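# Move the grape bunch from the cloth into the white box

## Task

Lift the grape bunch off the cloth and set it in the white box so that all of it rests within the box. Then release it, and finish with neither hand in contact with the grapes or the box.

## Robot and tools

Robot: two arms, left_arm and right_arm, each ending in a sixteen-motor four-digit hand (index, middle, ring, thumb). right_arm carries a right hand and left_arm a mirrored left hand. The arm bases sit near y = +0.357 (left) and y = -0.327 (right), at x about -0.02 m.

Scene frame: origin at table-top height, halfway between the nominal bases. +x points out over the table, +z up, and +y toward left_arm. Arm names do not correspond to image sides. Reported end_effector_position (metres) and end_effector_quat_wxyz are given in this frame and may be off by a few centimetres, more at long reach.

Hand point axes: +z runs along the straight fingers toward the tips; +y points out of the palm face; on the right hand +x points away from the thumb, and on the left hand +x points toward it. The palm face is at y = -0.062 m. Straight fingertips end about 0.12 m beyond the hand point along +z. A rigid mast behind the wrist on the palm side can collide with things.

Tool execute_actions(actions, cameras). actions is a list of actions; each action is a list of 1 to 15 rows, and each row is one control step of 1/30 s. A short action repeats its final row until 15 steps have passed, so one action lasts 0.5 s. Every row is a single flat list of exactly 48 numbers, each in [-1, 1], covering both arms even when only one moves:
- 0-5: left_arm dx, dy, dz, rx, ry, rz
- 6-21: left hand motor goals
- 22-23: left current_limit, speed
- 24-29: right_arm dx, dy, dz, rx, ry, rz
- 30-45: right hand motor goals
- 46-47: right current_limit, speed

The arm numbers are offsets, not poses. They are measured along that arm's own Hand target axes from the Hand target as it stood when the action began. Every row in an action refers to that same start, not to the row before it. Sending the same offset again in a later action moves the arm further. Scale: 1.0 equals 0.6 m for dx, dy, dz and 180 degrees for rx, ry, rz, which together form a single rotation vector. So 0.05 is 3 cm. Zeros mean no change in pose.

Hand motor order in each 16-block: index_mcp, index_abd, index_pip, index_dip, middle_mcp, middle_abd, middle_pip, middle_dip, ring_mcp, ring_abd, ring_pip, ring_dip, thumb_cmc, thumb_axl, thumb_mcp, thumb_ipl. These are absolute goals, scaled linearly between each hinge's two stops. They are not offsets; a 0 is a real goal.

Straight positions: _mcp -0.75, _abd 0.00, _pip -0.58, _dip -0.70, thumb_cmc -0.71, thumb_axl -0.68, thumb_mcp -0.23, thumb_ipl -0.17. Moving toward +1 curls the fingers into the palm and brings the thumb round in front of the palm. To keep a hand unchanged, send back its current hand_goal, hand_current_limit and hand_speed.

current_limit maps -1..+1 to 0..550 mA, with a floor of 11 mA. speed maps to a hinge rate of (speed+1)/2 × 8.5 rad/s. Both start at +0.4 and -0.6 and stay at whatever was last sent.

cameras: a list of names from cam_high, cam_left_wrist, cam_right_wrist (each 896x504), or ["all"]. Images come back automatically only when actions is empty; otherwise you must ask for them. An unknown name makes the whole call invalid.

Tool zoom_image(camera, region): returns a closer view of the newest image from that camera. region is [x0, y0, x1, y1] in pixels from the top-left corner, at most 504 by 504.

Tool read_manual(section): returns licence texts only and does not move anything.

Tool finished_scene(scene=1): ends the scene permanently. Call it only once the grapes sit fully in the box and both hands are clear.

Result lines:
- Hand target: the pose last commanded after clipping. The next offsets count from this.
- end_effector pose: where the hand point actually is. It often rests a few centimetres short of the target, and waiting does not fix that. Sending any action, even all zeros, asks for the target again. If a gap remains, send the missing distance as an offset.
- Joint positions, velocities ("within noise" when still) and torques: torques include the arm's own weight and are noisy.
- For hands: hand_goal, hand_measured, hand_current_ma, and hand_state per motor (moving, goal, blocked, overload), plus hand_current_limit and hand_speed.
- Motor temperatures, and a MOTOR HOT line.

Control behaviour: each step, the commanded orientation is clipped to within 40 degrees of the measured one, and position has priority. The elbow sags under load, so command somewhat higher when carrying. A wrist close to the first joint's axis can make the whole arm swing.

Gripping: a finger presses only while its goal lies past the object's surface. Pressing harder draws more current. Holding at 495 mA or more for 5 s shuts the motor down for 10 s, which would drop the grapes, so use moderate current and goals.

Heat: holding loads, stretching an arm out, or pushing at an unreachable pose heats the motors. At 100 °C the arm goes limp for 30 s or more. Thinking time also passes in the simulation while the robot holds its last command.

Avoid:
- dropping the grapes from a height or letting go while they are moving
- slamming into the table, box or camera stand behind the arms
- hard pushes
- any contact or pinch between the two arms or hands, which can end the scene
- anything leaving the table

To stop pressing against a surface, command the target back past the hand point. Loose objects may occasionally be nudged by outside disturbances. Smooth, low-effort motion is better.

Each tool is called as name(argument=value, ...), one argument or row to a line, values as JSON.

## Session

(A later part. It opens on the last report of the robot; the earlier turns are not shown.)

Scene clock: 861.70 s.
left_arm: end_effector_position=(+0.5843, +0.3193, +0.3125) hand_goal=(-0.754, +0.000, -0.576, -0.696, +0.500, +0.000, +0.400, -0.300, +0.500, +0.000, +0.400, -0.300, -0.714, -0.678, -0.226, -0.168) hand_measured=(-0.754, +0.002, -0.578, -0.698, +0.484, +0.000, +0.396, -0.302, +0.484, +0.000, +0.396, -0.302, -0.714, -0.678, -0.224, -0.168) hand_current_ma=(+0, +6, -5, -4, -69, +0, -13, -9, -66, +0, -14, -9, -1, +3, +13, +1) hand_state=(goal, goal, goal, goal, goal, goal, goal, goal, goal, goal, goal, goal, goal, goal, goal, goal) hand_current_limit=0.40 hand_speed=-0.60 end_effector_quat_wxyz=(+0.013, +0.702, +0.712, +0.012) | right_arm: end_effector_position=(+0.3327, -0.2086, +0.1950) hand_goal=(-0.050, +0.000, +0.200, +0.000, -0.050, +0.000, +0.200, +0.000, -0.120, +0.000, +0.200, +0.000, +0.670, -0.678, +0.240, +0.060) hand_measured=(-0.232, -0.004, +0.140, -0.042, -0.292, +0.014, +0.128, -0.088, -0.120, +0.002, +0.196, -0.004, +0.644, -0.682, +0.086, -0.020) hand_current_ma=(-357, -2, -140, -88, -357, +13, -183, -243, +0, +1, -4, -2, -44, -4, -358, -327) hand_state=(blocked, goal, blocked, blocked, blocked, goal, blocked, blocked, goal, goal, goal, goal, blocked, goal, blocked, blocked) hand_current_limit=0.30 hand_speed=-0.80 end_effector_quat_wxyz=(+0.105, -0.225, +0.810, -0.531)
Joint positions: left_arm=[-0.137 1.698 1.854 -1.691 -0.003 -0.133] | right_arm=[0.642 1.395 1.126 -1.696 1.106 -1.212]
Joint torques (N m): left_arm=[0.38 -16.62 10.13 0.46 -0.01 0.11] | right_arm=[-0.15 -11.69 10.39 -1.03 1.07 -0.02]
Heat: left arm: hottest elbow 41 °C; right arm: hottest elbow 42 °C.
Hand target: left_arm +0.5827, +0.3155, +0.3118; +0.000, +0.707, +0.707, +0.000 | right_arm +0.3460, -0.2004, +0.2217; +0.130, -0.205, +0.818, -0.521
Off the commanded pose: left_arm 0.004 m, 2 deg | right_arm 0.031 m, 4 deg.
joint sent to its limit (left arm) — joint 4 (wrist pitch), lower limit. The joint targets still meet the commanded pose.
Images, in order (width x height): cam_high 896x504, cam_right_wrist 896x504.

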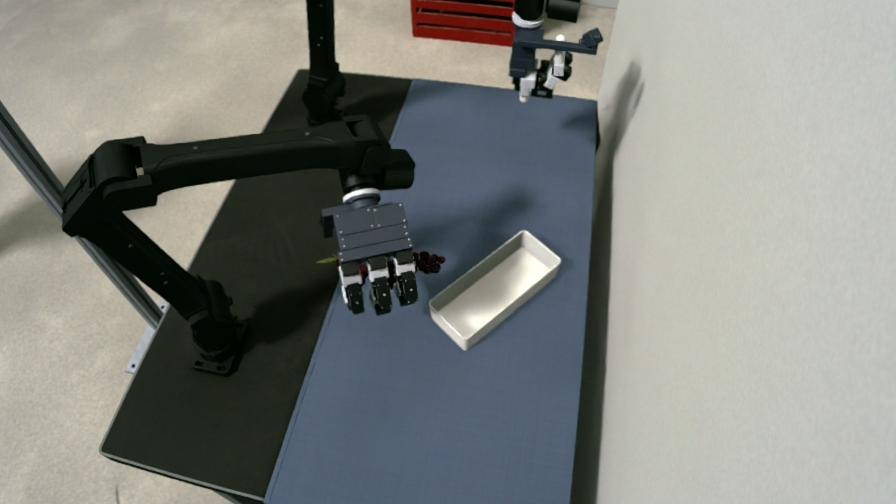

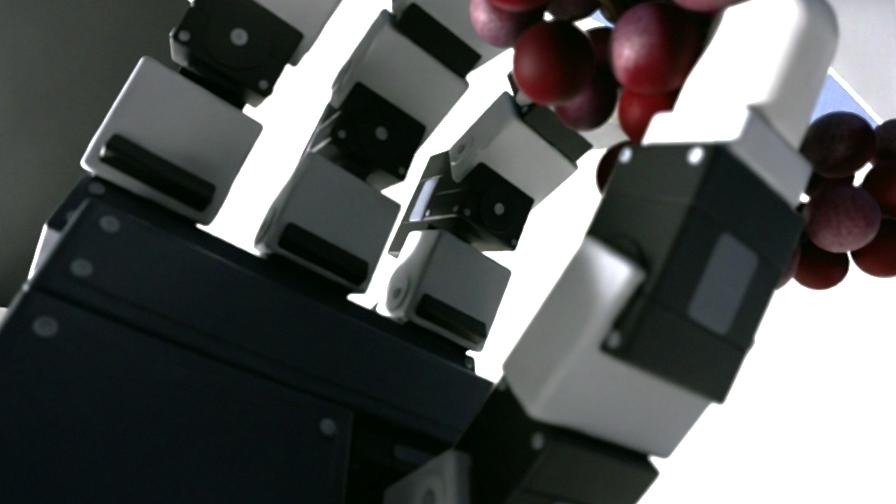

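execute_actions(
  actions=[
    [[0,0,0,0,0,0,-0.754,0,-0.576,-0.696,0.5,0,0.4,-0.3,0.5,0,0.4,-0.3,-0.714,-0.678,-0.226,-0.168,0.4,-0.6,-0.093,-0.0109,0.0234,0,-0.0478,-0.0223,-0.05,0,0.2,0,-0.05,0,0.2,0,-0.12,0,0.2,0,0.67,-0.678,0.24,0.06,0.3,-0.8]],
    [[0,0,0,0,0,0,-0.754,0,-0.576,-0.696,0.5,0,0.4,-0.3,0.5,0,0.4,-0.3,-0.714,-0.678,-0.226,-0.168,0.4,-0.6,-0.0874,-0.0172,0.037,0,-0.0478,-0.0223,-0.05,0,0.2,0,-0.05,0,0.2,0,-0.12,0,0.2,0,0.67,-0.678,0.24,0.06,0.3,-0.8]],
    [[0,0,0,0,0,0,-0.754,0,-0.576,-0.696,0.5,0,0.4,-0.3,0.5,0,0.4,-0.3,-0.714,-0.678,-0.226,-0.168,0.4,-0.6,-0.0794,-0.0231,0.0496,-0.0417,0,0,-0.05,0,0.2,0,-0.05,0,0.2,0,-0.12,0,0.2,0,0.67,-0.678,0.24,0.06,0.3,-0.8]],
    [[0,0,0,0,0,0,-0.754,0,-0.576,-0.696,0.5,0,0.4,-0.3,0.5,0,0.4,-0.3,-0.714,-0.678,-0.226,-0.168,0.4,-0.6,-0.0794,-0.0294,0.0461,-0.0417,0,0,-0.05,0,0.2,0,-0.05,0,0.2,0,-0.12,0,0.2,0,0.67,-0.678,0.24,0.06,0.3,-0.8]],
  ],
  cameras=["cam_high","cam_right_wrist"],
)

zoom_image(
  camera="cam_high",
  region=[400, 160, 600, 360],
)

Scene clock: 945.67 s.
left_arm: end_effector_position=(+0.5843, +0.3193, +0.3125) hand_goal=(-0.754, +0.000, -0.576, -0.696, +0.500, +0.000, +0.400, -0.300, +0.500, +0.000, +0.400, -0.300, -0.714, -0.678, -0.226, -0.168) hand_measured=(-0.754, +0.002, -0.578, -0.698, +0.484, +0.000, +0.396, -0.302, +0.484, +0.000, +0.396, -0.302, -0.714, -0.678, -0.224, -0.168) hand_current_ma=(+0, +6, -5, -4, -69, +0, -13, -9, -66, +0, -14, -9, -1, +3, +13, +1) hand_state=(goal, goal, goal, goal, goal, goal, goal, goal, goal, goal, goal, goal, goal, goal, goal, goal) hand_current_limit=0.40 hand_speed=-0.60 end_effector_quat_wxyz=(+0.013, +0.702, +0.712, +0.012) | right_arm: end_effector_position=(+0.5536, -0.1545, +0.1963) hand_goal=(-0.050, +0.000, +0.200, +0.000, -0.050, +0.000, +0.200, +0.000, -0.120, +0.000, +0.200, +0.000, +0.670, -0.678, +0.240, +0.060) hand_measured=(-0.232, -0.004, +0.140, -0.042, -0.294, +0.014, +0.128, -0.086, -0.120, +0.002, +0.196, -0.004, +0.644, -0.682, +0.086, -0.020) hand_current_ma=(-358, -2, -140, -87, -358, +13, -183, -240, +0, +1, -4, -2, -44, -4, -357, -327) hand_state=(blocked, goal, blocked, blocked, blocked, goal, blocked, blocked, goal, goal, goal, goal, blocked, goal, blocked, blocked) hand_current_limit=0.30 hand_speed=-0.80 end_effector_quat_wxyz=(+0.134, -0.338, +0.844, -0.393)
Joint positions: left_arm=[-0.137 1.698 1.854 -1.691 -0.003 -0.133] | right_arm=[0.387 1.748 1.626 -1.112 0.804 -2.076]
Joint torques (N m): left_arm=[0.44 -16.73 10.06 0.42 -0.01 0.1] | right_arm=[-0.21 -18.02 12.03 0.42 0.7 -0.13]
Motor temperatures (°C): left_arm=[32 35 42 29 27 30] | right_arm=[31 35 47 28 33 29]
Heat: left arm: hottest elbow 42 °C; right arm: hottest elbow 47 °C.
Hand target: left_arm +0.5827, +0.3155, +0.3118; +0.000, +0.707, +0.707, +0.000 | right_arm +0.5719, -0.1499, +0.2216; +0.169, -0.362, +0.831, -0.387
Off the commanded pose: left_arm 0.004 m, 2 deg | right_arm 0.031 m, 5 deg.
joint sent to its limit (left arm) — joint 4 (wrist pitch), lower limit. The joint targets still meet the commanded pose.
joint sent to its limit (right arm) — joint 6 (wrist roll), lower limit. The joint targets are off in orientation, not in position.
Images, in order (width x height): cam_high 896x504, cam_right_wrist 896x504.

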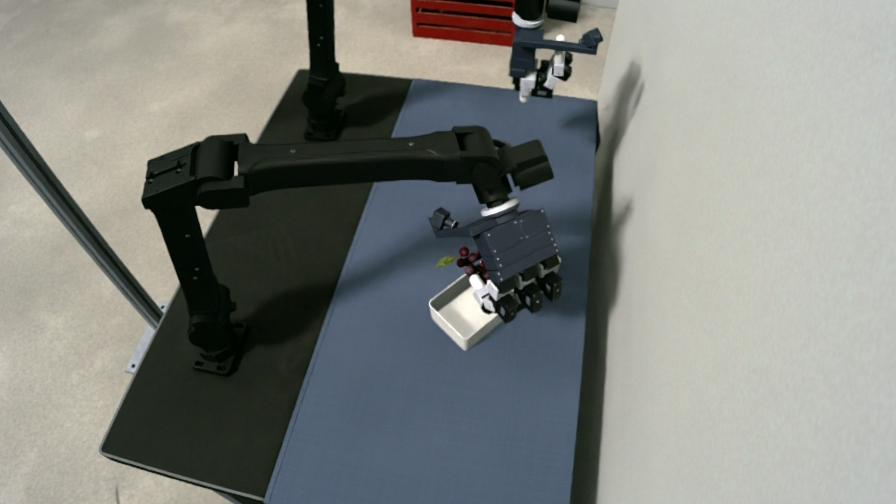

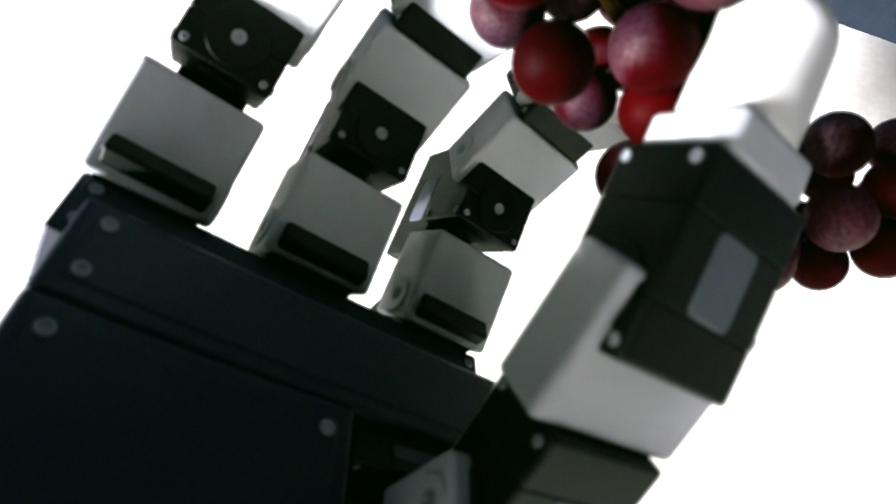

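Scaled by 2.520 from the camera's 896x504 image, which has a finer 1280x720 frame.

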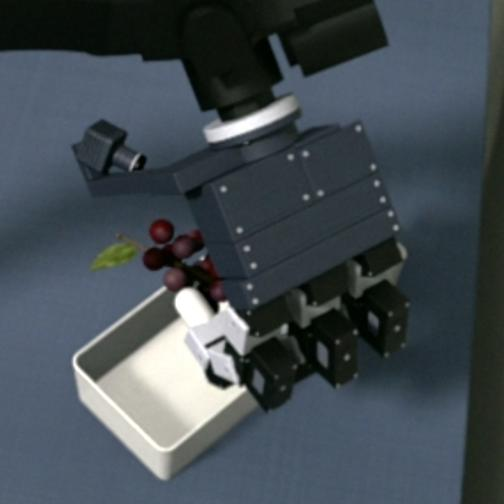

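execute_actions(
  actions=[
    [[0,0,0,0,0,0,-0.754,0,-0.576,-0.696,0.5,0,0.4,-0.3,0.5,0,0.4,-0.3,-0.714,-0.678,-0.226,-0.168,0.4,-0.6,0.1177,0.0182,-0.0217,0.0417,0.034,0.0286,-0.05,0,0.2,0,-0.05,0,0.2,0,-0.12,0,0.2,0,0.67,-0.678,0.24,0.06,0.3,-0.8]],
    [[0,0,0,0,0,0,-0.754,0,-0.576,-0.696,0.5,0,0.4,-0.3,0.5,0,0.4,-0.3,-0.714,-0.678,-0.226,-0.168,0.4,-0.6,0.1203,0.0063,-0.0098,0.0417,0.0375,0.0239,-0.05,0,0.2,0,-0.05,0,0.2,0,-0.12,0,0.2,0,0.67,-0.678,0.24,0.06,0.3,-0.8]],
    [[0,0,0,0,0,0,-0.754,0,-0.576,-0.696,0.5,0,0.4,-0.3,0.5,0,0.4,-0.3,-0.714,-0.678,-0.226,-0.168,0.4,-0.6,0.1208,-0.0022,0.0048,0,0.0403,0.0188,-0.05,0,0.2,0,-0.05,0,0.2,0,-0.12,0,0.2,0,0.67,-0.678,0.24,0.06,0.3,-0.8]],
    [[0,0,0,0,0,0,-0.754,0,-0.576,-0.696,0.5,0,0.4,-0.3,0.5,0,0.4,-0.3,-0.714,-0.678,-0.226,-0.168,0.4,-0.6,0.1188,-0.0093,0.02,0,0.0403,0.0188,-0.05,0,0.2,0,-0.05,0,0.2,0,-0.12,0,0.2,0,0.67,-0.678,0.24,0.06,0.3,-0.8]],
    [[0,0,0,0,0,0,-0.754,0,-0.576,-0.696,0.5,0,0.4,-0.3,0.5,0,0.4,-0.3,-0.714,-0.678,-0.226,-0.168,0.4,-0.6,0,0.09,0.042,0,0,0,-0.05,0,0.2,0,-0.05,0,0.2,0,-0.12,0,0.2,0,0.67,-0.678,0.24,0.06,0.3,-0.8]],
  ],
  cameras=["cam_high","cam_right_wrist"],
)

zoom_image(
  camera="cam_high",
  region=[300, 220, 500, 400],
)

Scene clock: 1017.23 s.
left_arm: end_effector_position=(+0.5843, +0.3193, +0.3125) hand_goal=(-0.754, +0.000, -0.576, -0.696, +0.500, +0.000, +0.400, -0.300, +0.500, +0.000, +0.400, -0.300, -0.714, -0.678, -0.226, -0.168) hand_measured=(-0.754, +0.002, -0.578, -0.698, +0.484, +0.000, +0.396, -0.302, +0.484, +0.000, +0.396, -0.302, -0.714, -0.678, -0.224, -0.168) hand_current_ma=(+0, +6, -5, -4, -69, +0, -13, -9, -66, +0, -14, -9, -1, +3, +13, +1) hand_state=(goal, goal, goal, goal, goal, goal, goal, goal, goal, goal, goal, goal, goal, goal, goal, goal) hand_current_limit=0.40 hand_speed=-0.60 end_effector_quat_wxyz=(+0.013, +0.702, +0.712, +0.012) | right_arm: end_effector_position=(+0.3284, -0.3094, +0.1596) hand_goal=(-0.050, +0.000, +0.200, +0.000, -0.050, +0.000, +0.200, +0.000, -0.120, +0.000, +0.200, +0.000, +0.670, -0.678, +0.240, +0.060) hand_measured=(-0.232, -0.004, +0.140, -0.042, -0.294, +0.014, +0.128, -0.086, -0.120, +0.002, +0.196, -0.004, +0.644, -0.682, +0.086, -0.020) hand_current_ma=(-357, -2, -140, -86, -357, +13, -183, -234, +0, +0, -3, -2, -46, -4, -357, -327) hand_state=(blocked, goal, blocked, blocked, blocked, goal, blocked, blocked, goal, goal, goal, goal, blocked, goal, blocked, blocked) hand_current_limit=0.30 hand_speed=-0.80 end_effector_quat_wxyz=(+0.073, -0.113, +0.838, -0.529)
Joint positions: left_arm=[-0.137 1.698 1.854 -1.691 -0.003 -0.133] | right_arm=[0.391 1.299 0.948 -1.493 1.107 -1.264]
Joint torques (N m): left_arm=[0.79 -16.5 10.14 0.54 -0.03 0.11] | right_arm=[-0.09 -8.18 6.13 0.1 1.19 0.02]
Heat: left arm: hottest elbow 42 °C; right arm: hottest elbow 48 °C.
Hand target: left_arm +0.5827, +0.3155, +0.3118; +0.000, +0.707, +0.707, +0.000 | right_arm +0.3311, -0.3100, +0.1586; +0.077, -0.107, +0.838, -0.529
Off the commanded pose: left_arm 0.004 m, 2 deg | right_arm 0.003 m, 1 deg.
joint sent to its limit (left arm) — joint 4 (wrist pitch), lower limit. The joint targets still meet the commanded pose.
Images, in order (width x height): cam_high 896x504, cam_right_wrist 896x504.

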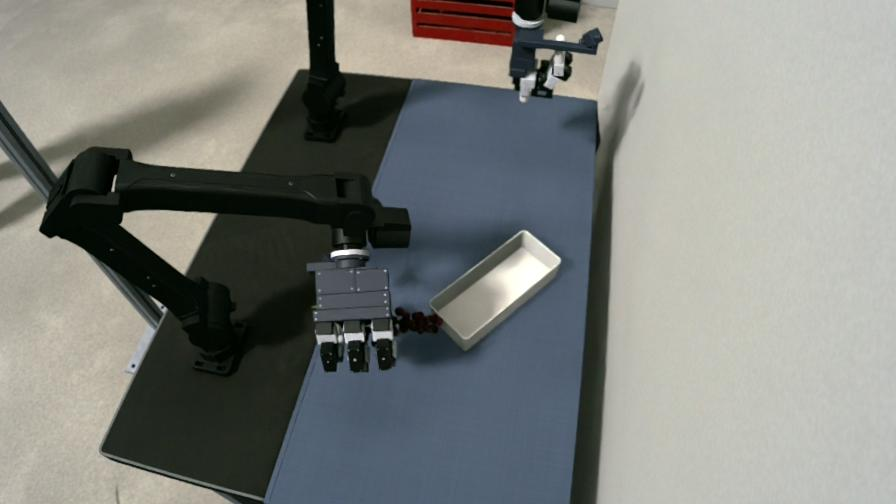

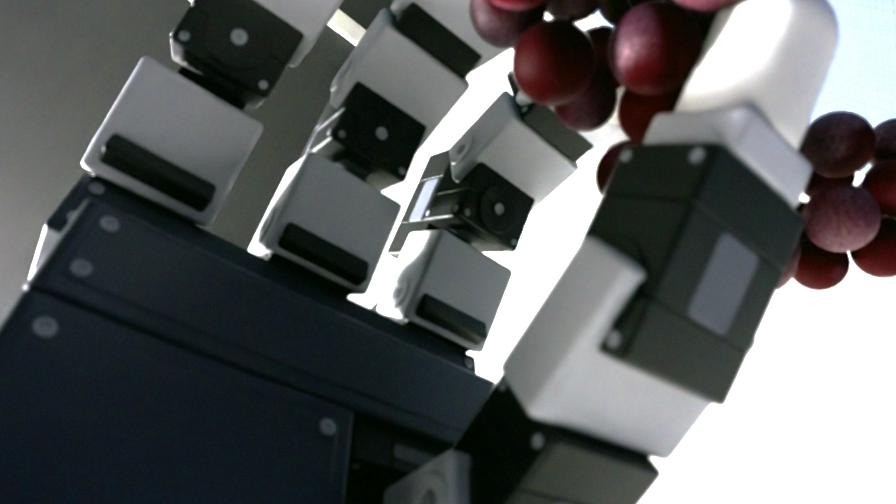

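Scaled by 2.520 from the camera's 896x504 image, which has a finer 1280x720 frame.

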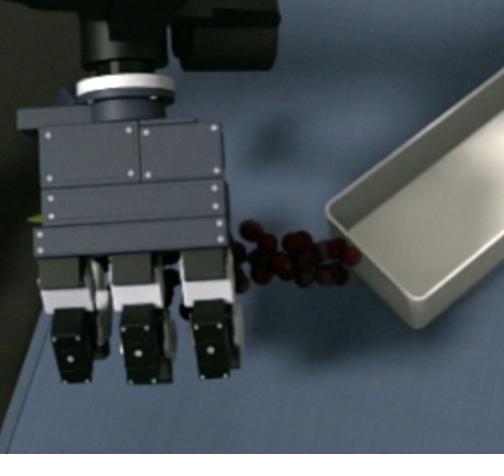

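execute_actions(
  actions=[
    [[0,0,0,0,0,0,-0.754,0,-0.576,-0.696,0.5,0,0.4,-0.3,0.5,0,0.4,-0.3,-0.714,-0.678,-0.226,-0.168,0.4,-0.6,0,0.0816,0.038,0,0,0,-0.05,0,0.2,0,-0.05,0,0.2,0,-0.12,0,0.2,0,0.67,-0.678,0.24,0.06,0.3,-0.8]],
    [[0,0,0,0,0,0,-0.754,0,-0.576,-0.696,0.5,0,0.4,-0.3,0.5,0,0.4,-0.3,-0.714,-0.678,-0.226,-0.168,0.4,-0.6,0,0.0816,0.038,0,0,0,-0.05,0,0.2,0,-0.05,0,0.2,0,-0.12,0,0.2,0,0.67,-0.678,0.24,0.06,0.3,-0.8]],
    [[0,0,0,0,0,0,-0.754,0,-0.576,-0.696,0.5,0,0.4,-0.3,0.5,0,0.4,-0.3,-0.714,-0.678,-0.226,-0.168,0.4,-0.6,0,0,0,0,0,0,-0.2,0,0.13,-0.1,-0.25,0,0.13,-0.1,-0.25,0,0.13,-0.1,0.67,-0.678,-0.2,0,0.3,-0.7]],
    [[0,0,0,0,0,0,-0.754,0,-0.576,-0.696,0.5,0,0.4,-0.3,0.5,0,0.4,-0.3,-0.714,-0.678,-0.226,-0.168,0.4,-0.6,0,-0.038,-0.0176,0,0,0,-0.3,0,0,-0.6,-0.3,0,0,-0.6,-0.3,0,0,-0.6,0.67,-0.678,-0.2,0,0.3,-0.7]],
  ],
  cameras=["cam_high","cam_right_wrist"],
)

zoom_image(
  camera="cam_high",
  region=[300, 250, 480, 400],
)

Scene clock: 1090.33 s.
left_arm: end_effector_position=(+0.5843, +0.3193, +0.3125) hand_goal=(-0.754, +0.000, -0.576, -0.696, +0.500, +0.000, +0.400, -0.300, +0.500, +0.000, +0.400, -0.300, -0.714, -0.678, -0.226, -0.168) hand_measured=(-0.754, +0.002, -0.578, -0.698, +0.484, +0.000, +0.396, -0.302, +0.484, +0.000, +0.396, -0.302, -0.714, -0.678, -0.224, -0.168) hand_current_ma=(+0, +6, -5, -4, -69, +0, -13, -9, -66, +0, -14, -9, -1, +3, +13, +1) hand_state=(goal, goal, goal, goal, goal, goal, goal, goal, goal, goal, goal, goal, goal, goal, goal, goal) hand_current_limit=0.40 hand_speed=-0.60 end_effector_quat_wxyz=(+0.013, +0.702, +0.712, +0.012) | right_arm: end_effector_position=(+0.3222, -0.3126, +0.0615) hand_goal=(-0.300, +0.000, +0.000, -0.600, -0.300, +0.000, +0.000, -0.600, -0.300, +0.000, +0.000, -0.600, +0.670, -0.678, -0.200, +0.000) hand_measured=(-0.288, -0.002, +0.002, -0.598, -0.288, +0.002, +0.002, -0.598, -0.290, +0.002, +0.002, -0.598, +0.666, -0.680, -0.196, -0.002) hand_current_ma=(+14, +0, +2, +1, +14, +1, +1, +2, +12, +0, +1, +2, -3, -2, +4, -1) hand_state=(goal, goal, goal, goal, goal, goal, goal, goal, goal, goal, goal, goal, goal, goal, goal, goal) hand_current_limit=0.30 hand_speed=-0.70 end_effector_quat_wxyz=(+0.065, -0.114, +0.837, -0.532)
Joint positions: left_arm=[-0.137 1.698 1.854 -1.691 -0.003 -0.133] | right_arm=[0.391 1.438 0.786 -1.223 1.108 -1.248]
Joint torques (N m): left_arm=[0.62 -16.62 10.18 0.4 -0.01 0.11] | right_arm=[-0.15 -10.81 7.13 -0.9 1.17 -0.13]
Motor temperatures (°C): left_arm=[32 35 42 29 27 30] | right_arm=[31 34 42 28 34 29]
Heat: left arm: hottest elbow 42 °C; right arm: hottest elbow 42 °C.
Hand target: left_arm +0.5827, +0.3155, +0.3118; +0.000, +0.707, +0.707, +0.000 | right_arm +0.3324, -0.3091, +0.0758; +0.077, -0.106, +0.838, -0.529
Off the commanded pose: left_arm 0.004 m, 2 deg | right_arm 0.018 m, 2 deg.
joint sent to its limit (left arm) — joint 4 (wrist pitch), lower limit. The joint targets still meet the commanded pose.
Images, in order (width x height): cam_high 896x504, cam_right_wrist 896x504.

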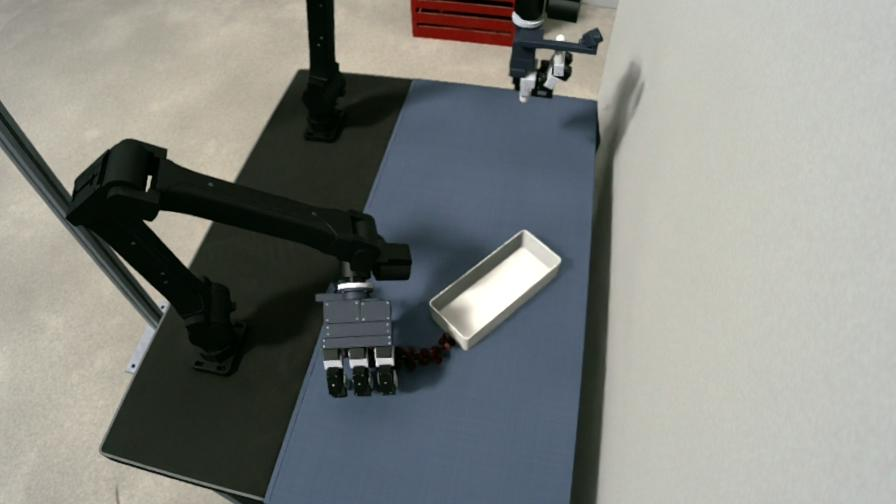

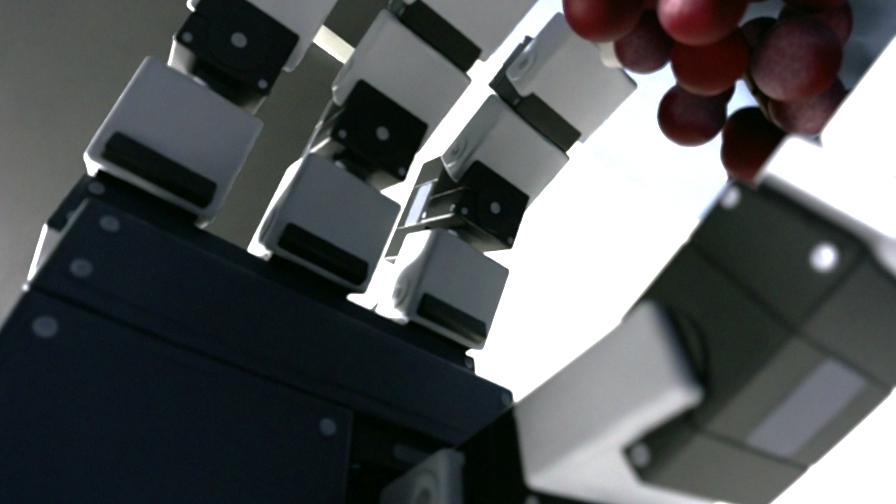

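Scaled by 2.800 from the camera's 896x504 image, which has a finer 1280x720 frame.

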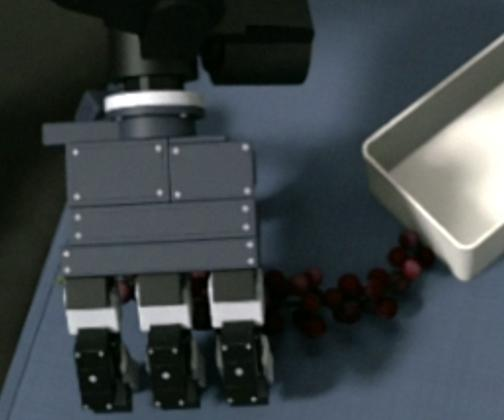

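execute_actions(
  actions=[
    [[0,0,0,0,0,0,-0.754,0,-0.576,-0.696,0.5,0,0.4,-0.3,0.5,0,0.4,-0.3,-0.714,-0.678,-0.226,-0.168,0.4,-0.6,0,-0.08,-0.0373,0,0,0,-0.4,0,0,-0.6,-0.4,0,0,-0.6,-0.4,0,0,-0.6,0.67,-0.678,-0.3,0,0.3,-0.6]],
    [[0,0,0,0,0,0,-0.754,0,-0.576,-0.696,0.5,0,0.4,-0.3,0.5,0,0.4,-0.3,-0.714,-0.678,-0.226,-0.168,0.4,-0.6,0,-0.12,-0.056,0,0,0,-0.6,0,0,-0.6,-0.6,0,0,-0.6,-0.6,0,0,-0.6,0.67,-0.678,-0.3,0,0.3,-0.6]],
    [[0,0,0,0,0,0,-0.754,0,-0.576,-0.696,0.5,0,0.4,-0.3,0.5,0,0.4,-0.3,-0.714,-0.678,-0.226,-0.168,0.4,-0.6,0,0.02,-0.15,0,0,0,-0.6,0,0,-0.6,-0.6,0,0,-0.6,-0.6,0,0,-0.6,0.67,-0.678,-0.1,0,0.3,-0.6]],
  ],
  cameras=["cam_high","cam_right_wrist"],
)

zoom_image(
  camera="cam_high",
  region=[300, 250, 480, 400],
)

Scene clock: 1101.80 s.
left_arm: end_effector_position=(+0.5843, +0.3193, +0.3125) hand_goal=(-0.754, +0.000, -0.576, -0.696, +0.500, +0.000, +0.400, -0.300, +0.500, +0.000, +0.400, -0.300, -0.714, -0.678, -0.226, -0.168) hand_measured=(-0.754, +0.002, -0.578, -0.698, +0.484, +0.000, +0.396, -0.302, +0.484, +0.000, +0.396, -0.302, -0.714, -0.678, -0.224, -0.168) hand_current_ma=(+0, +6, -5, -4, -69, +0, -13, -9, -66, +0, -14, -9, -1, +3, +13, +1) hand_state=(goal, goal, goal, goal, goal, goal, goal, goal, goal, goal, goal, goal, goal, goal, goal, goal) hand_current_limit=0.40 hand_speed=-0.60 end_effector_quat_wxyz=(+0.013, +0.702, +0.712, +0.012) | right_arm: end_effector_position=(+0.2974, -0.2386, +0.2105) hand_goal=(-0.600, +0.000, +0.000, -0.600, -0.600, +0.000, +0.000, -0.600, -0.600, +0.000, +0.000, -0.600, +0.670, -0.678, -0.100, +0.000) hand_measured=(-0.586, -0.002, +0.002, -0.598, -0.586, +0.002, +0.002, -0.598, -0.588, +0.002, +0.002, -0.598, +0.668, -0.680, -0.100, -0.002) hand_current_ma=(+18, +0, +2, +1, +20, +1, +1, +2, +16, +0, +1, +2, -2, -2, +0, -1) hand_state=(goal, goal, goal, goal, goal, goal, goal, goal, goal, goal, goal, goal, goal, goal, goal, goal) hand_current_limit=0.30 hand_speed=-0.60 end_effector_quat_wxyz=(+0.107, -0.170, +0.852, -0.483)
Joint positions: left_arm=[-0.137 1.698 1.854 -1.691 -0.003 -0.133] | right_arm=[0.589 1.224 1.046 -1.697 1.006 -1.193]
Joint torques (N m): left_arm=[0.5 -16.5 10.03 0.4 -0.04 0.09] | right_arm=[0.79 -8.64 10.48 -0.84 0.97 0]
Heat: left arm: hottest elbow 42 °C; right arm: hottest elbow 43 °C.
Hand target: left_arm +0.5827, +0.3155, +0.3118; +0.000, +0.707, +0.707, +0.000 | right_arm +0.3075, -0.2271, +0.2359; +0.078, -0.107, +0.838, -0.529
Off the commanded pose: left_arm 0.004 m, 2 deg | right_arm 0.030 m, 10 deg.
joint sent to its limit (left arm) — joint 4 (wrist pitch), lower limit. The joint targets still meet the commanded pose.
joint sent to its limit (right arm) — joint 4 (wrist pitch), lower limit. The joint targets are off in orientation, not in position.
Images, in order (width x height): cam_high 896x504, cam_right_wrist 896x504.

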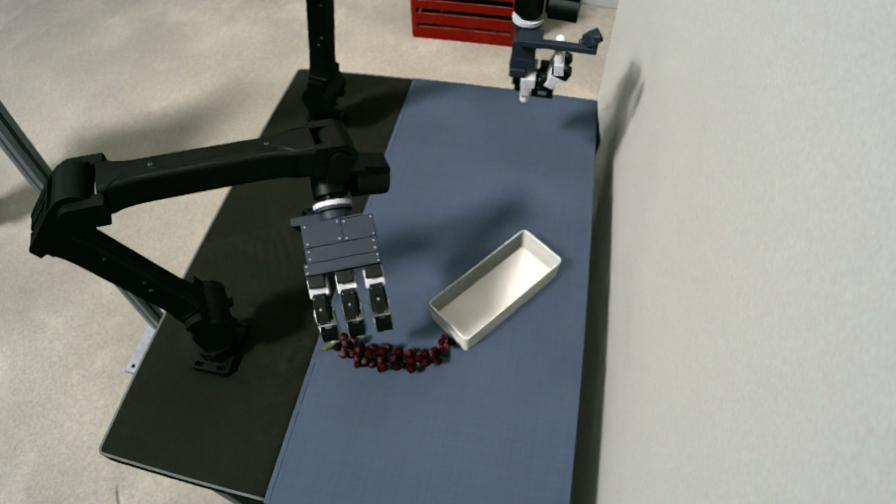

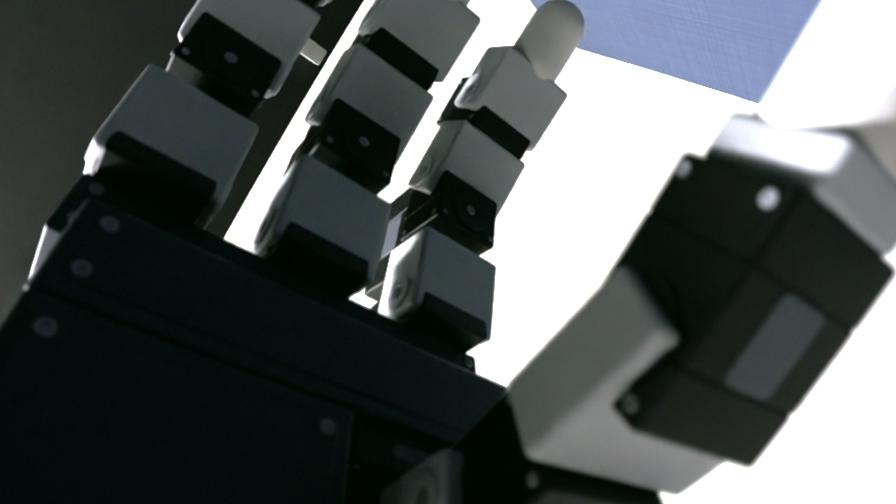

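Scaled by 2.800 from the camera's 896x504 image, which has a finer 1280x720 frame.

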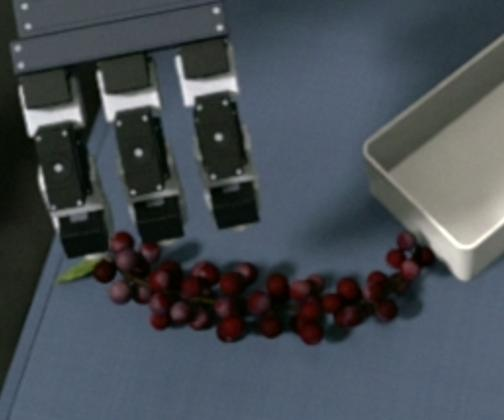

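execute_actions(
  actions=[
    [[0,0,0,0,0,0,-0.754,0,-0.576,-0.696,0.5,0,0.4,-0.3,0.5,0,0.4,-0.3,-0.714,-0.678,-0.226,-0.168,0.4,-0.6,-0.01,0.0612,0.0971,0,0.0352,0.0164,-0.6,0,0.153,-0.261,-0.6,0,0.153,-0.261,-0.6,0,0.153,-0.261,0.67,-0.678,-0.08,-0.1,0.4,-0.6]],
    [[0,0,0,0,0,0,-0.754,0,-0.576,-0.696,0.5,0,0.4,-0.3,0.5,0,0.4,-0.3,-0.714,-0.678,-0.226,-0.168,0.4,-0.6,-0.0175,0.0622,0.0958,0,0,0,-0.6,0,0.153,-0.261,-0.6,0,0.153,-0.261,-0.6,0,0.153,-0.261,0.67,-0.678,-0.08,-0.1,0.4,-0.6]],
  ],
  cameras=["cam_high"],
)

zoom_image(
  camera="cam_high",
  region=[300, 250, 480, 400],
)

Scene clock: 1133.50 s.
left_arm: end_effector_position=(+0.5843, +0.3193, +0.3125) hand_goal=(-0.754, +0.000, -0.576, -0.696, +0.500, +0.000, +0.400, -0.300, +0.500, +0.000, +0.400, -0.300, -0.714, -0.678, -0.226, -0.168) hand_measured=(-0.754, +0.002, -0.578, -0.698, +0.484, +0.000, +0.396, -0.302, +0.484, +0.000, +0.396, -0.302, -0.714, -0.678, -0.224, -0.168) hand_current_ma=(+0, +6, -5, -4, -69, +0, -13, -9, -66, +0, -14, -9, -1, +3, +13, +1) hand_state=(goal, goal, goal, goal, goal, goal, goal, goal, goal, goal, goal, goal, goal, goal, goal, goal) hand_current_limit=0.40 hand_speed=-0.60 end_effector_quat_wxyz=(+0.013, +0.702, +0.712, +0.012) | right_arm: end_effector_position=(+0.3360, -0.2917, +0.1195) hand_goal=(-0.600, +0.000, +0.152, -0.262, -0.600, +0.000, +0.152, -0.262, -0.600, +0.000, +0.152, -0.262, +0.670, -0.678, -0.080, -0.100) hand_measured=(-0.586, -0.002, +0.150, -0.264, -0.586, +0.002, +0.150, -0.266, -0.588, +0.002, +0.150, -0.266, +0.668, -0.680, -0.080, -0.098) hand_current_ma=(+18, +0, -2, -2, +20, +1, -1, -2, +16, +0, -1, -2, -1, -2, +0, +2) hand_state=(goal, goal, goal, goal, goal, goal, goal, goal, goal, goal, goal, goal, goal, goal, goal, goal) hand_current_limit=0.40 hand_speed=-0.60 end_effector_quat_wxyz=(+0.040, -0.065, +0.843, -0.532)
Joint positions: left_arm=[-0.137 1.698 1.854 -1.691 -0.003 -0.133] | right_arm=[0.428 1.477 0.987 -1.62 1.045 -0.968]
Joint torques (N m): left_arm=[0.5 -17.03 10.18 0.5 -0.01 0.16] | right_arm=[-0.79 -10.29 5.65 -0.43 1.16 0]
Motor temperatures (°C): left_arm=[32 35 42 29 27 30] | right_arm=[31 34 47 28 33 29]
Heat: left arm: hottest elbow 42 °C; right arm: hottest elbow 47 °C.
Hand target: left_arm +0.5827, +0.3155, +0.3118; +0.000, +0.707, +0.707, +0.000 | right_arm +0.3401, -0.2948, +0.1196; +0.045, -0.056, +0.844, -0.532
Off the commanded pose: left_arm 0.004 m, 2 deg | right_arm 0.005 m, 1 deg.
joint sent to its limit (left arm) — joint 4 (wrist pitch), lower limit. The joint targets still meet the commanded pose.
Images, in order (width x height): cam_high 896x504.

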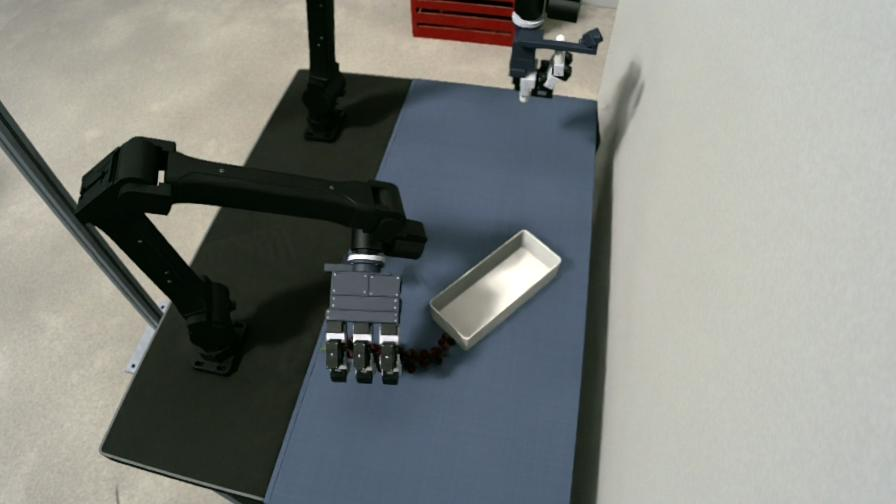

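Scaled by 2.800 from the camera's 896x504 image, which has a finer 1280x720 frame.

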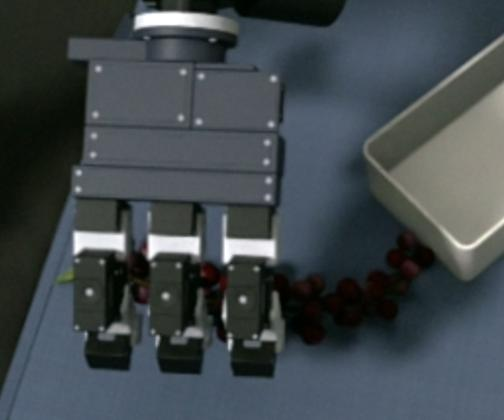

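execute_actions(
  actions=[
    [[0,0,0,0,0,0,-0.754,0,-0.576,-0.696,0.5,0,0.4,-0.3,0.5,0,0.4,-0.3,-0.714,-0.678,-0.226,-0.168,0.4,-0.6,0,0.062,0.031,0,0,0,-0.6,0,0.153,-0.261,-0.6,0,0.153,-0.261,-0.6,0,0.153,-0.261,0.67,-0.678,-0.08,-0.1,0.4,-0.6]],
    [[0,0,0,0,0,0,-0.754,0,-0.576,-0.696,0.5,0,0.4,-0.3,0.5,0,0.4,-0.3,-0.714,-0.678,-0.226,-0.168,0.4,-0.6,0,0.054,0.027,0,0,0,-0.6,0,0.153,-0.261,-0.6,0,0.153,-0.261,-0.6,0,0.153,-0.261,0.67,-0.678,-0.08,-0.1,0.4,-0.6]],
    [[0,0,0,0,0,0,-0.754,0,-0.576,-0.696,0.5,0,0.4,-0.3,0.5,0,0.4,-0.3,-0.714,-0.678,-0.226,-0.168,0.4,-0.6,0,0,0,0,0,0,-0.35,0,0.153,-0.261,-0.35,0,0.153,-0.261,-0.42,0,0.153,-0.261,0.67,-0.678,0,-0.1,0.2,-0.8]],
    [[0,0,0,0,0,0,-0.754,0,-0.576,-0.696,0.5,0,0.4,-0.3,0.5,0,0.4,-0.3,-0.714,-0.678,-0.226,-0.168,0.4,-0.6,0,0,0,0,0,0,-0.2,0,0.153,-0.15,-0.2,0,0.153,-0.15,-0.38,0,0.153,-0.261,0.67,-0.678,0.06,-0.05,0.2,-0.8]],
  ],
  cameras=["cam_high","cam_right_wrist"],
)

zoom_image(
  camera="cam_high",
  region=[300, 250, 480, 400],
)

Scene clock: 1147.57 s.
left_arm: end_effector_position=(+0.5843, +0.3193, +0.3125) hand_goal=(-0.754, +0.000, -0.576, -0.696, +0.500, +0.000, +0.400, -0.300, +0.500, +0.000, +0.400, -0.300, -0.714, -0.678, -0.226, -0.168) hand_measured=(-0.754, +0.002, -0.578, -0.698, +0.484, +0.000, +0.396, -0.302, +0.484, +0.000, +0.396, -0.302, -0.714, -0.678, -0.224, -0.168) hand_current_ma=(+0, +6, -5, -4, -69, +0, -13, -9, -66, +0, -14, -9, -1, +3, +13, +1) hand_state=(goal, goal, goal, goal, goal, goal, goal, goal, goal, goal, goal, goal, goal, goal, goal, goal) hand_current_limit=0.40 hand_speed=-0.60 end_effector_quat_wxyz=(+0.013, +0.702, +0.712, +0.012) | right_arm: end_effector_position=(+0.3418, -0.2921, +0.0456) hand_goal=(-0.200, +0.000, +0.152, -0.150, -0.200, +0.000, +0.152, -0.150, -0.380, +0.000, +0.152, -0.262, +0.670, -0.678, +0.060, -0.050) hand_measured=(-0.220, +0.000, +0.146, -0.158, -0.256, +0.002, +0.138, -0.172, -0.380, +0.000, +0.150, -0.264, +0.664, -0.680, +0.042, -0.058) hand_current_ma=(-34, +0, -6, -7, -138, +1, -19, -35, +0, +0, -1, -2, -4, -2, -38, -13) hand_state=(blocked, goal, goal, goal, blocked, goal, goal, blocked, goal, goal, goal, goal, goal, goal, goal, goal) hand_current_limit=0.20 hand_speed=-0.80 end_effector_quat_wxyz=(+0.048, -0.058, +0.844, -0.531)
Joint positions: left_arm=[-0.137 1.698 1.854 -1.691 -0.003 -0.133] | right_arm=[0.422 1.599 0.898 -1.389 1.051 -0.966]
Joint torques (N m): left_arm=[0.5 -16.62 10.13 0.54 -0.03 0.08] | right_arm=[-0.73 -10.64 4.44 -0.31 0.98 -0.11]
Heat: left arm: hottest elbow 42 °C; right arm: hottest elbow 45 °C.
Hand target: left_arm +0.5827, +0.3155, +0.3118; +0.000, +0.707, +0.707, +0.000 | right_arm +0.3415, -0.2960, +0.0418; +0.044, -0.056, +0.844, -0.532
Off the commanded pose: left_arm 0.004 m, 2 deg | right_arm 0.005 m, 1 deg.
joint sent to its limit (left arm) — joint 4 (wrist pitch), lower limit. The joint targets still meet the commanded pose.
Images, in order (width x height): cam_high 896x504, cam_right_wrist 896x504.

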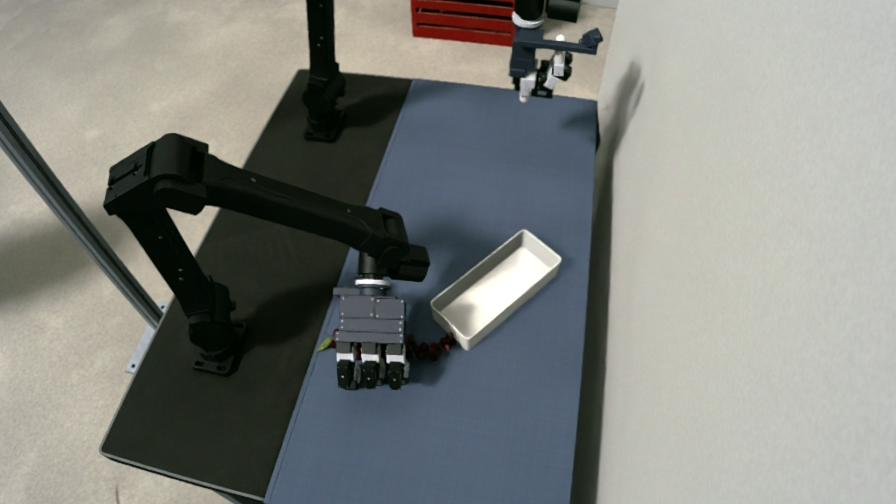

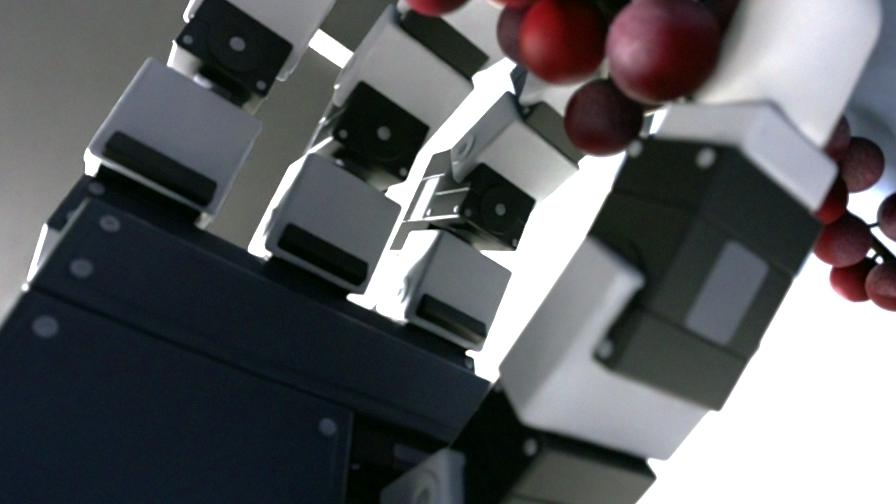

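Scaled by 2.800 from the camera's 896x504 image, which has a finer 1280x720 frame.

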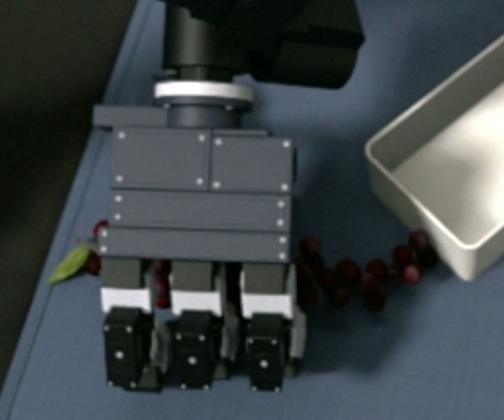

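execute_actions(
  actions=[
    [[0,0,0,0,0,0,-0.754,0,-0.576,-0.696,0.5,0,0.4,-0.3,0.5,0,0.4,-0.3,-0.714,-0.678,-0.226,-0.168,0.4,-0.6,0,0,0,0,0,0,-0.1,0,0.2,0,-0.1,0,0.2,0,-0.33,0,0.153,-0.2,0.67,-0.678,0.2,0.04,0.3,-0.8]],
    [[0,0,0,0,0,0,-0.754,0,-0.576,-0.696,0.5,0,0.4,-0.3,0.5,0,0.4,-0.3,-0.714,-0.678,-0.226,-0.168,0.4,-0.6,0,-0.06,-0.028,0,0,0,-0.05,0,0.2,0,-0.05,0,0.2,0,-0.33,0,0.153,-0.2,0.67,-0.678,0.24,0.06,0.3,-0.8]],
    [[0,0,0,0,0,0,-0.754,0,-0.576,-0.696,0.5,0,0.4,-0.3,0.5,0,0.4,-0.3,-0.714,-0.678,-0.226,-0.168,0.4,-0.6,0,-0.12,-0.056,0,-0.0252,-0.0117,-0.05,0,0.2,0,-0.05,0,0.2,0,-0.33,0,0.153,-0.2,0.67,-0.678,0.24,0.06,0.3,-0.8]],
  ],
  cameras=["cam_high","cam_right_wrist"],
)

zoom_image(
  camera="cam_high",
  region=[300, 220, 480, 370],
)

Scene clock: 1159.93 s.
left_arm: end_effector_position=(+0.5843, +0.3193, +0.3125) hand_goal=(-0.754, +0.000, -0.576, -0.696, +0.500, +0.000, +0.400, -0.300, +0.500, +0.000, +0.400, -0.300, -0.714, -0.678, -0.226, -0.168) hand_measured=(-0.754, +0.002, -0.578, -0.698, +0.484, +0.000, +0.396, -0.302, +0.484, +0.000, +0.396, -0.302, -0.714, -0.678, -0.224, -0.168) hand_current_ma=(+0, +6, -5, -4, -69, +0, -13, -9, -66, +0, -14, -9, -1, +3, +13, +1) hand_state=(goal, goal, goal, goal, goal, goal, goal, goal, goal, goal, goal, goal, goal, goal, goal, goal) hand_current_limit=0.40 hand_speed=-0.60 end_effector_quat_wxyz=(+0.013, +0.702, +0.712, +0.012) | right_arm: end_effector_position=(+0.3270, -0.3001, +0.1466) hand_goal=(-0.050, +0.000, +0.200, +0.000, -0.050, +0.000, +0.200, +0.000, -0.330, +0.000, +0.152, -0.200, +0.670, -0.678, +0.240, +0.060) hand_measured=(-0.202, +0.004, +0.150, -0.014, -0.240, +0.006, +0.142, -0.026, -0.326, +0.000, +0.150, -0.204, +0.646, -0.690, +0.040, -0.030) hand_current_ma=(-357, +2, -107, -18, -358, +4, -132, -44, +2, +0, -1, -2, -38, -19, -358, -358) hand_state=(blocked, goal, blocked, goal, blocked, goal, blocked, blocked, goal, goal, goal, goal, blocked, goal, blocked, blocked) hand_current_limit=0.30 hand_speed=-0.80 end_effector_quat_wxyz=(+0.061, -0.100, +0.837, -0.534)
Joint positions: left_arm=[-0.137 1.698 1.854 -1.691 -0.003 -0.133] | right_arm=[0.422 1.364 0.96 -1.576 1.092 -1.122]
Joint torques (N m): left_arm=[0.5 -16.44 10.06 0.51 -0.03 0.1] | right_arm=[-0.62 -8.76 9.22 -1.05 0.99 -0.16]
Heat: left arm: hottest elbow 42 °C; right arm: hottest elbow 43 °C.
Hand target: left_arm +0.5827, +0.3155, +0.3118; +0.000, +0.707, +0.707, +0.000 | right_arm +0.3398, -0.2972, +0.1610; +0.068, -0.092, +0.840, -0.530
Off the commanded pose: left_arm 0.004 m, 2 deg | right_arm 0.019 m, 1 deg.
joint sent to its limit (left arm) — joint 4 (wrist pitch), lower limit. The joint targets still meet the commanded pose.
Images, in order (width x height): cam_high 896x504, cam_right_wrist 896x504.

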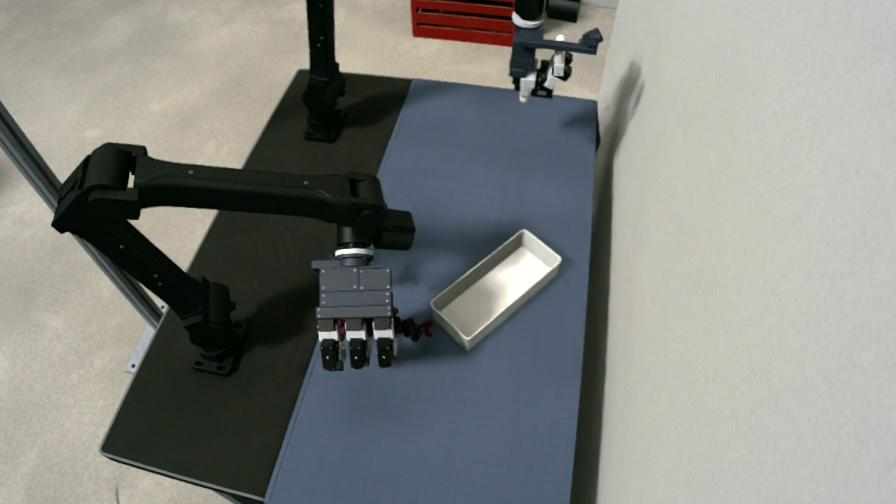

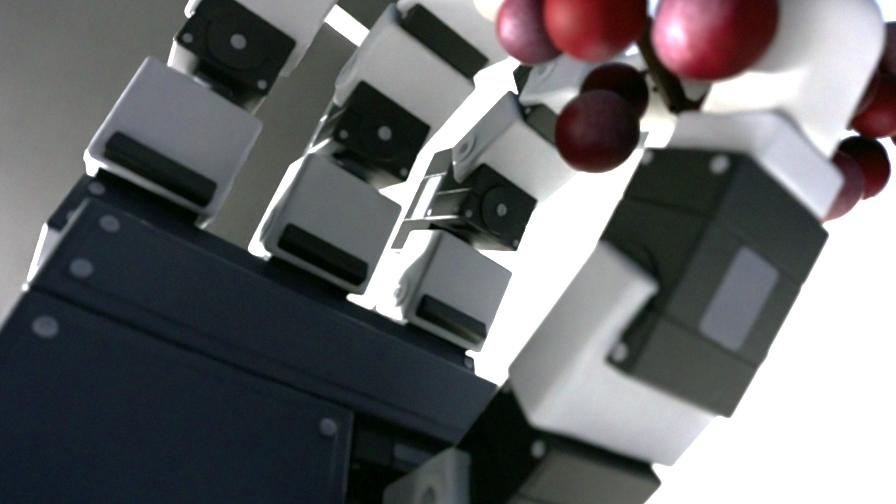

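Scaled by 2.800 from the camera's 896x504 image, which has a finer 1280x720 frame.

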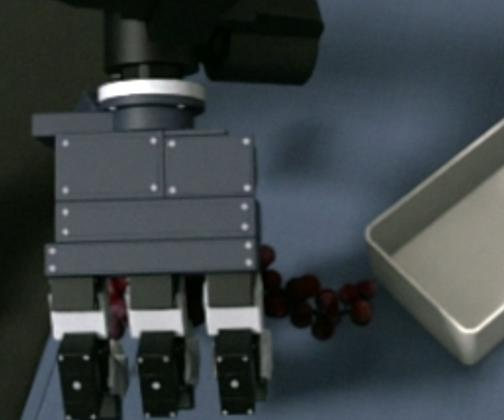

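execute_actions(
  actions=[
    [[0,0,0,0,0,0,-0.754,0,-0.576,-0.696,0.5,0,0.4,-0.3,0.5,0,0.4,-0.3,-0.714,-0.678,-0.226,-0.168,0.4,-0.6,-0.087,-0.014,-0.0485,0,-0.0332,-0.0157,-0.05,0,0.2,0,-0.05,0,0.2,0,-0.33,0,0.153,-0.2,0.67,-0.678,0.24,0.06,0.3,-0.8]],
    [[0,0,0,0,0,0,-0.754,0,-0.576,-0.696,0.5,0,0.4,-0.3,0.5,0,0.4,-0.3,-0.714,-0.678,-0.226,-0.168,0.4,-0.6,-0.0908,-0.0183,-0.0392,0,-0.0332,-0.0157,-0.05,0,0.2,0,-0.05,0,0.2,0,-0.33,0,0.153,-0.2,0.67,-0.678,0.24,0.06,0.3,-0.8]],
    [[0,0,0,0,0,0,-0.754,0,-0.576,-0.696,0.5,0,0.4,-0.3,0.5,0,0.4,-0.3,-0.714,-0.678,-0.226,-0.168,0.4,-0.6,-0.0933,-0.0228,-0.0295,-0.0204,-0.0332,-0.0157,-0.05,0,0.2,0,-0.05,0,0.2,0,-0.33,0,0.153,-0.2,0.67,-0.678,0.24,0.06,0.3,-0.8]],
    [[0,0,0,0,0,0,-0.754,0,-0.576,-0.696,0.5,0,0.4,-0.3,0.5,0,0.4,-0.3,-0.714,-0.678,-0.226,-0.168,0.4,-0.6,-0.0947,0.003,-0.0053,-0.0204,-0.0321,-0.0178,-0.05,0,0.2,0,-0.05,0,0.2,0,-0.33,0,0.153,-0.2,0.67,-0.678,0.24,0.06,0.3,-0.8]],
    [[0,0,0,0,0,0,-0.754,0,-0.576,-0.696,0.5,0,0.4,-0.3,0.5,0,0.4,-0.3,-0.714,-0.678,-0.226,-0.168,0.4,-0.6,-0.0948,-0.0025,0.004,-0.0204,-0.0309,-0.0198,-0.05,0,0.2,0,-0.05,0,0.2,0,-0.33,0,0.153,-0.2,0.67,-0.678,0.24,0.06,0.3,-0.8]],
  ],
  cameras=["cam_high","cam_right_wrist"],
)

zoom_image(
  camera="cam_high",
  region=[400, 170, 600, 370],
)

Scene clock: 1200.47 s.
left_arm: end_effector_position=(+0.5843, +0.3193, +0.3125) hand_goal=(-0.754, +0.000, -0.576, -0.696, +0.500, +0.000, +0.400, -0.300, +0.500, +0.000, +0.400, -0.300, -0.714, -0.678, -0.226, -0.168) hand_measured=(-0.754, +0.002, -0.578, -0.698, +0.484, +0.000, +0.396, -0.302, +0.484, +0.000, +0.396, -0.302, -0.714, -0.678, -0.224, -0.168) hand_current_ma=(+0, +6, -5, -4, -69, +0, -13, -9, -66, +0, -14, -9, -1, +3, +13, +1) hand_state=(goal, goal, goal, goal, goal, goal, goal, goal, goal, goal, goal, goal, goal, goal, goal, goal) hand_current_limit=0.40 hand_speed=-0.60 end_effector_quat_wxyz=(+0.013, +0.702, +0.712, +0.012) | right_arm: end_effector_position=(+0.5466, -0.1290, +0.2001) hand_goal=(-0.050, +0.000, +0.200, +0.000, -0.050, +0.000, +0.200, +0.000, -0.330, +0.000, +0.152, -0.200, +0.670, -0.678, +0.240, +0.060) hand_measured=(-0.202, +0.004, +0.150, -0.014, -0.240, +0.006, +0.142, -0.026, -0.326, +0.000, +0.150, -0.204, +0.646, -0.690, +0.040, -0.030) hand_current_ma=(-358, +2, -107, -17, -358, +4, -132, -44, +2, +0, -1, -2, -39, -19, -357, -357) hand_state=(blocked, goal, blocked, goal, blocked, goal, blocked, blocked, goal, goal, goal, goal, blocked, goal, blocked, blocked) hand_current_limit=0.30 hand_speed=-0.80 end_effector_quat_wxyz=(+0.163, -0.343, +0.825, -0.418)
Joint positions: left_arm=[-0.137 1.698 1.854 -1.691 -0.003 -0.133] | right_arm=[0.45 1.726 1.587 -1.054 0.871 -2.072]
Joint torques (N m): left_arm=[0.26 -16.62 10.25 0.57 -0.06 0.11] | right_arm=[-0.85 -17.67 12.15 0.66 0.77 -0.17]
Heat: left arm: hottest elbow 42 °C; right arm: hottest elbow 44 °C.
Hand target: left_arm +0.5827, +0.3155, +0.3118; +0.000, +0.707, +0.707, +0.000 | right_arm +0.5673, -0.1277, +0.2261; +0.189, -0.343, +0.821, -0.415
Off the commanded pose: left_arm 0.004 m, 2 deg | right_arm 0.033 m, 3 deg.
joint sent to its limit (left arm) — joint 4 (wrist pitch), lower limit. The joint targets still meet the commanded pose.
joint sent to its limit (right arm) — joint 6 (wrist roll), lower limit. The joint targets still meet the commanded pose.
Images, in order (width x height): cam_high 896x504, cam_right_wrist 896x504.

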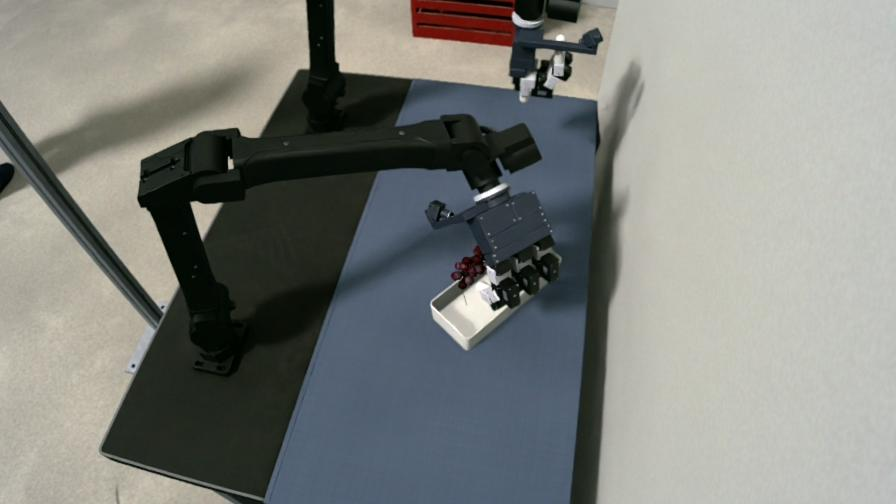

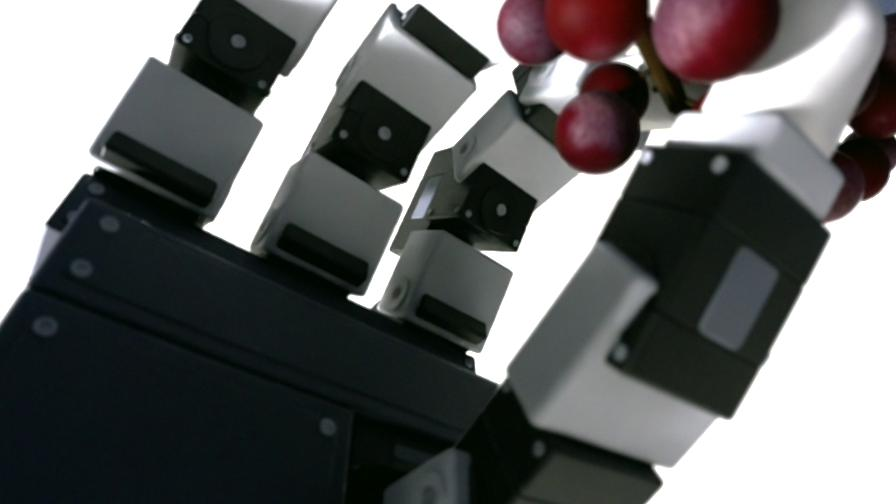

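Scaled by 2.520 from the camera's 896x504 image, which has a finer 1280x720 frame.

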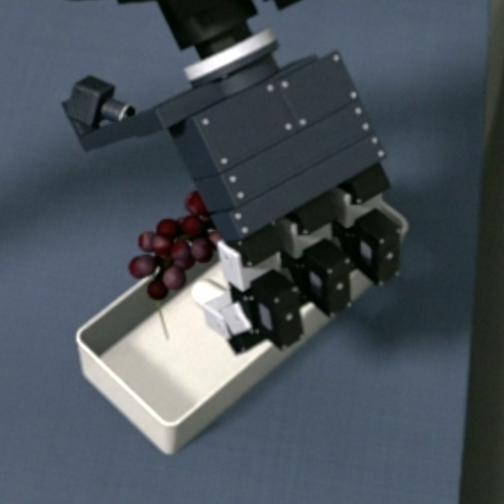

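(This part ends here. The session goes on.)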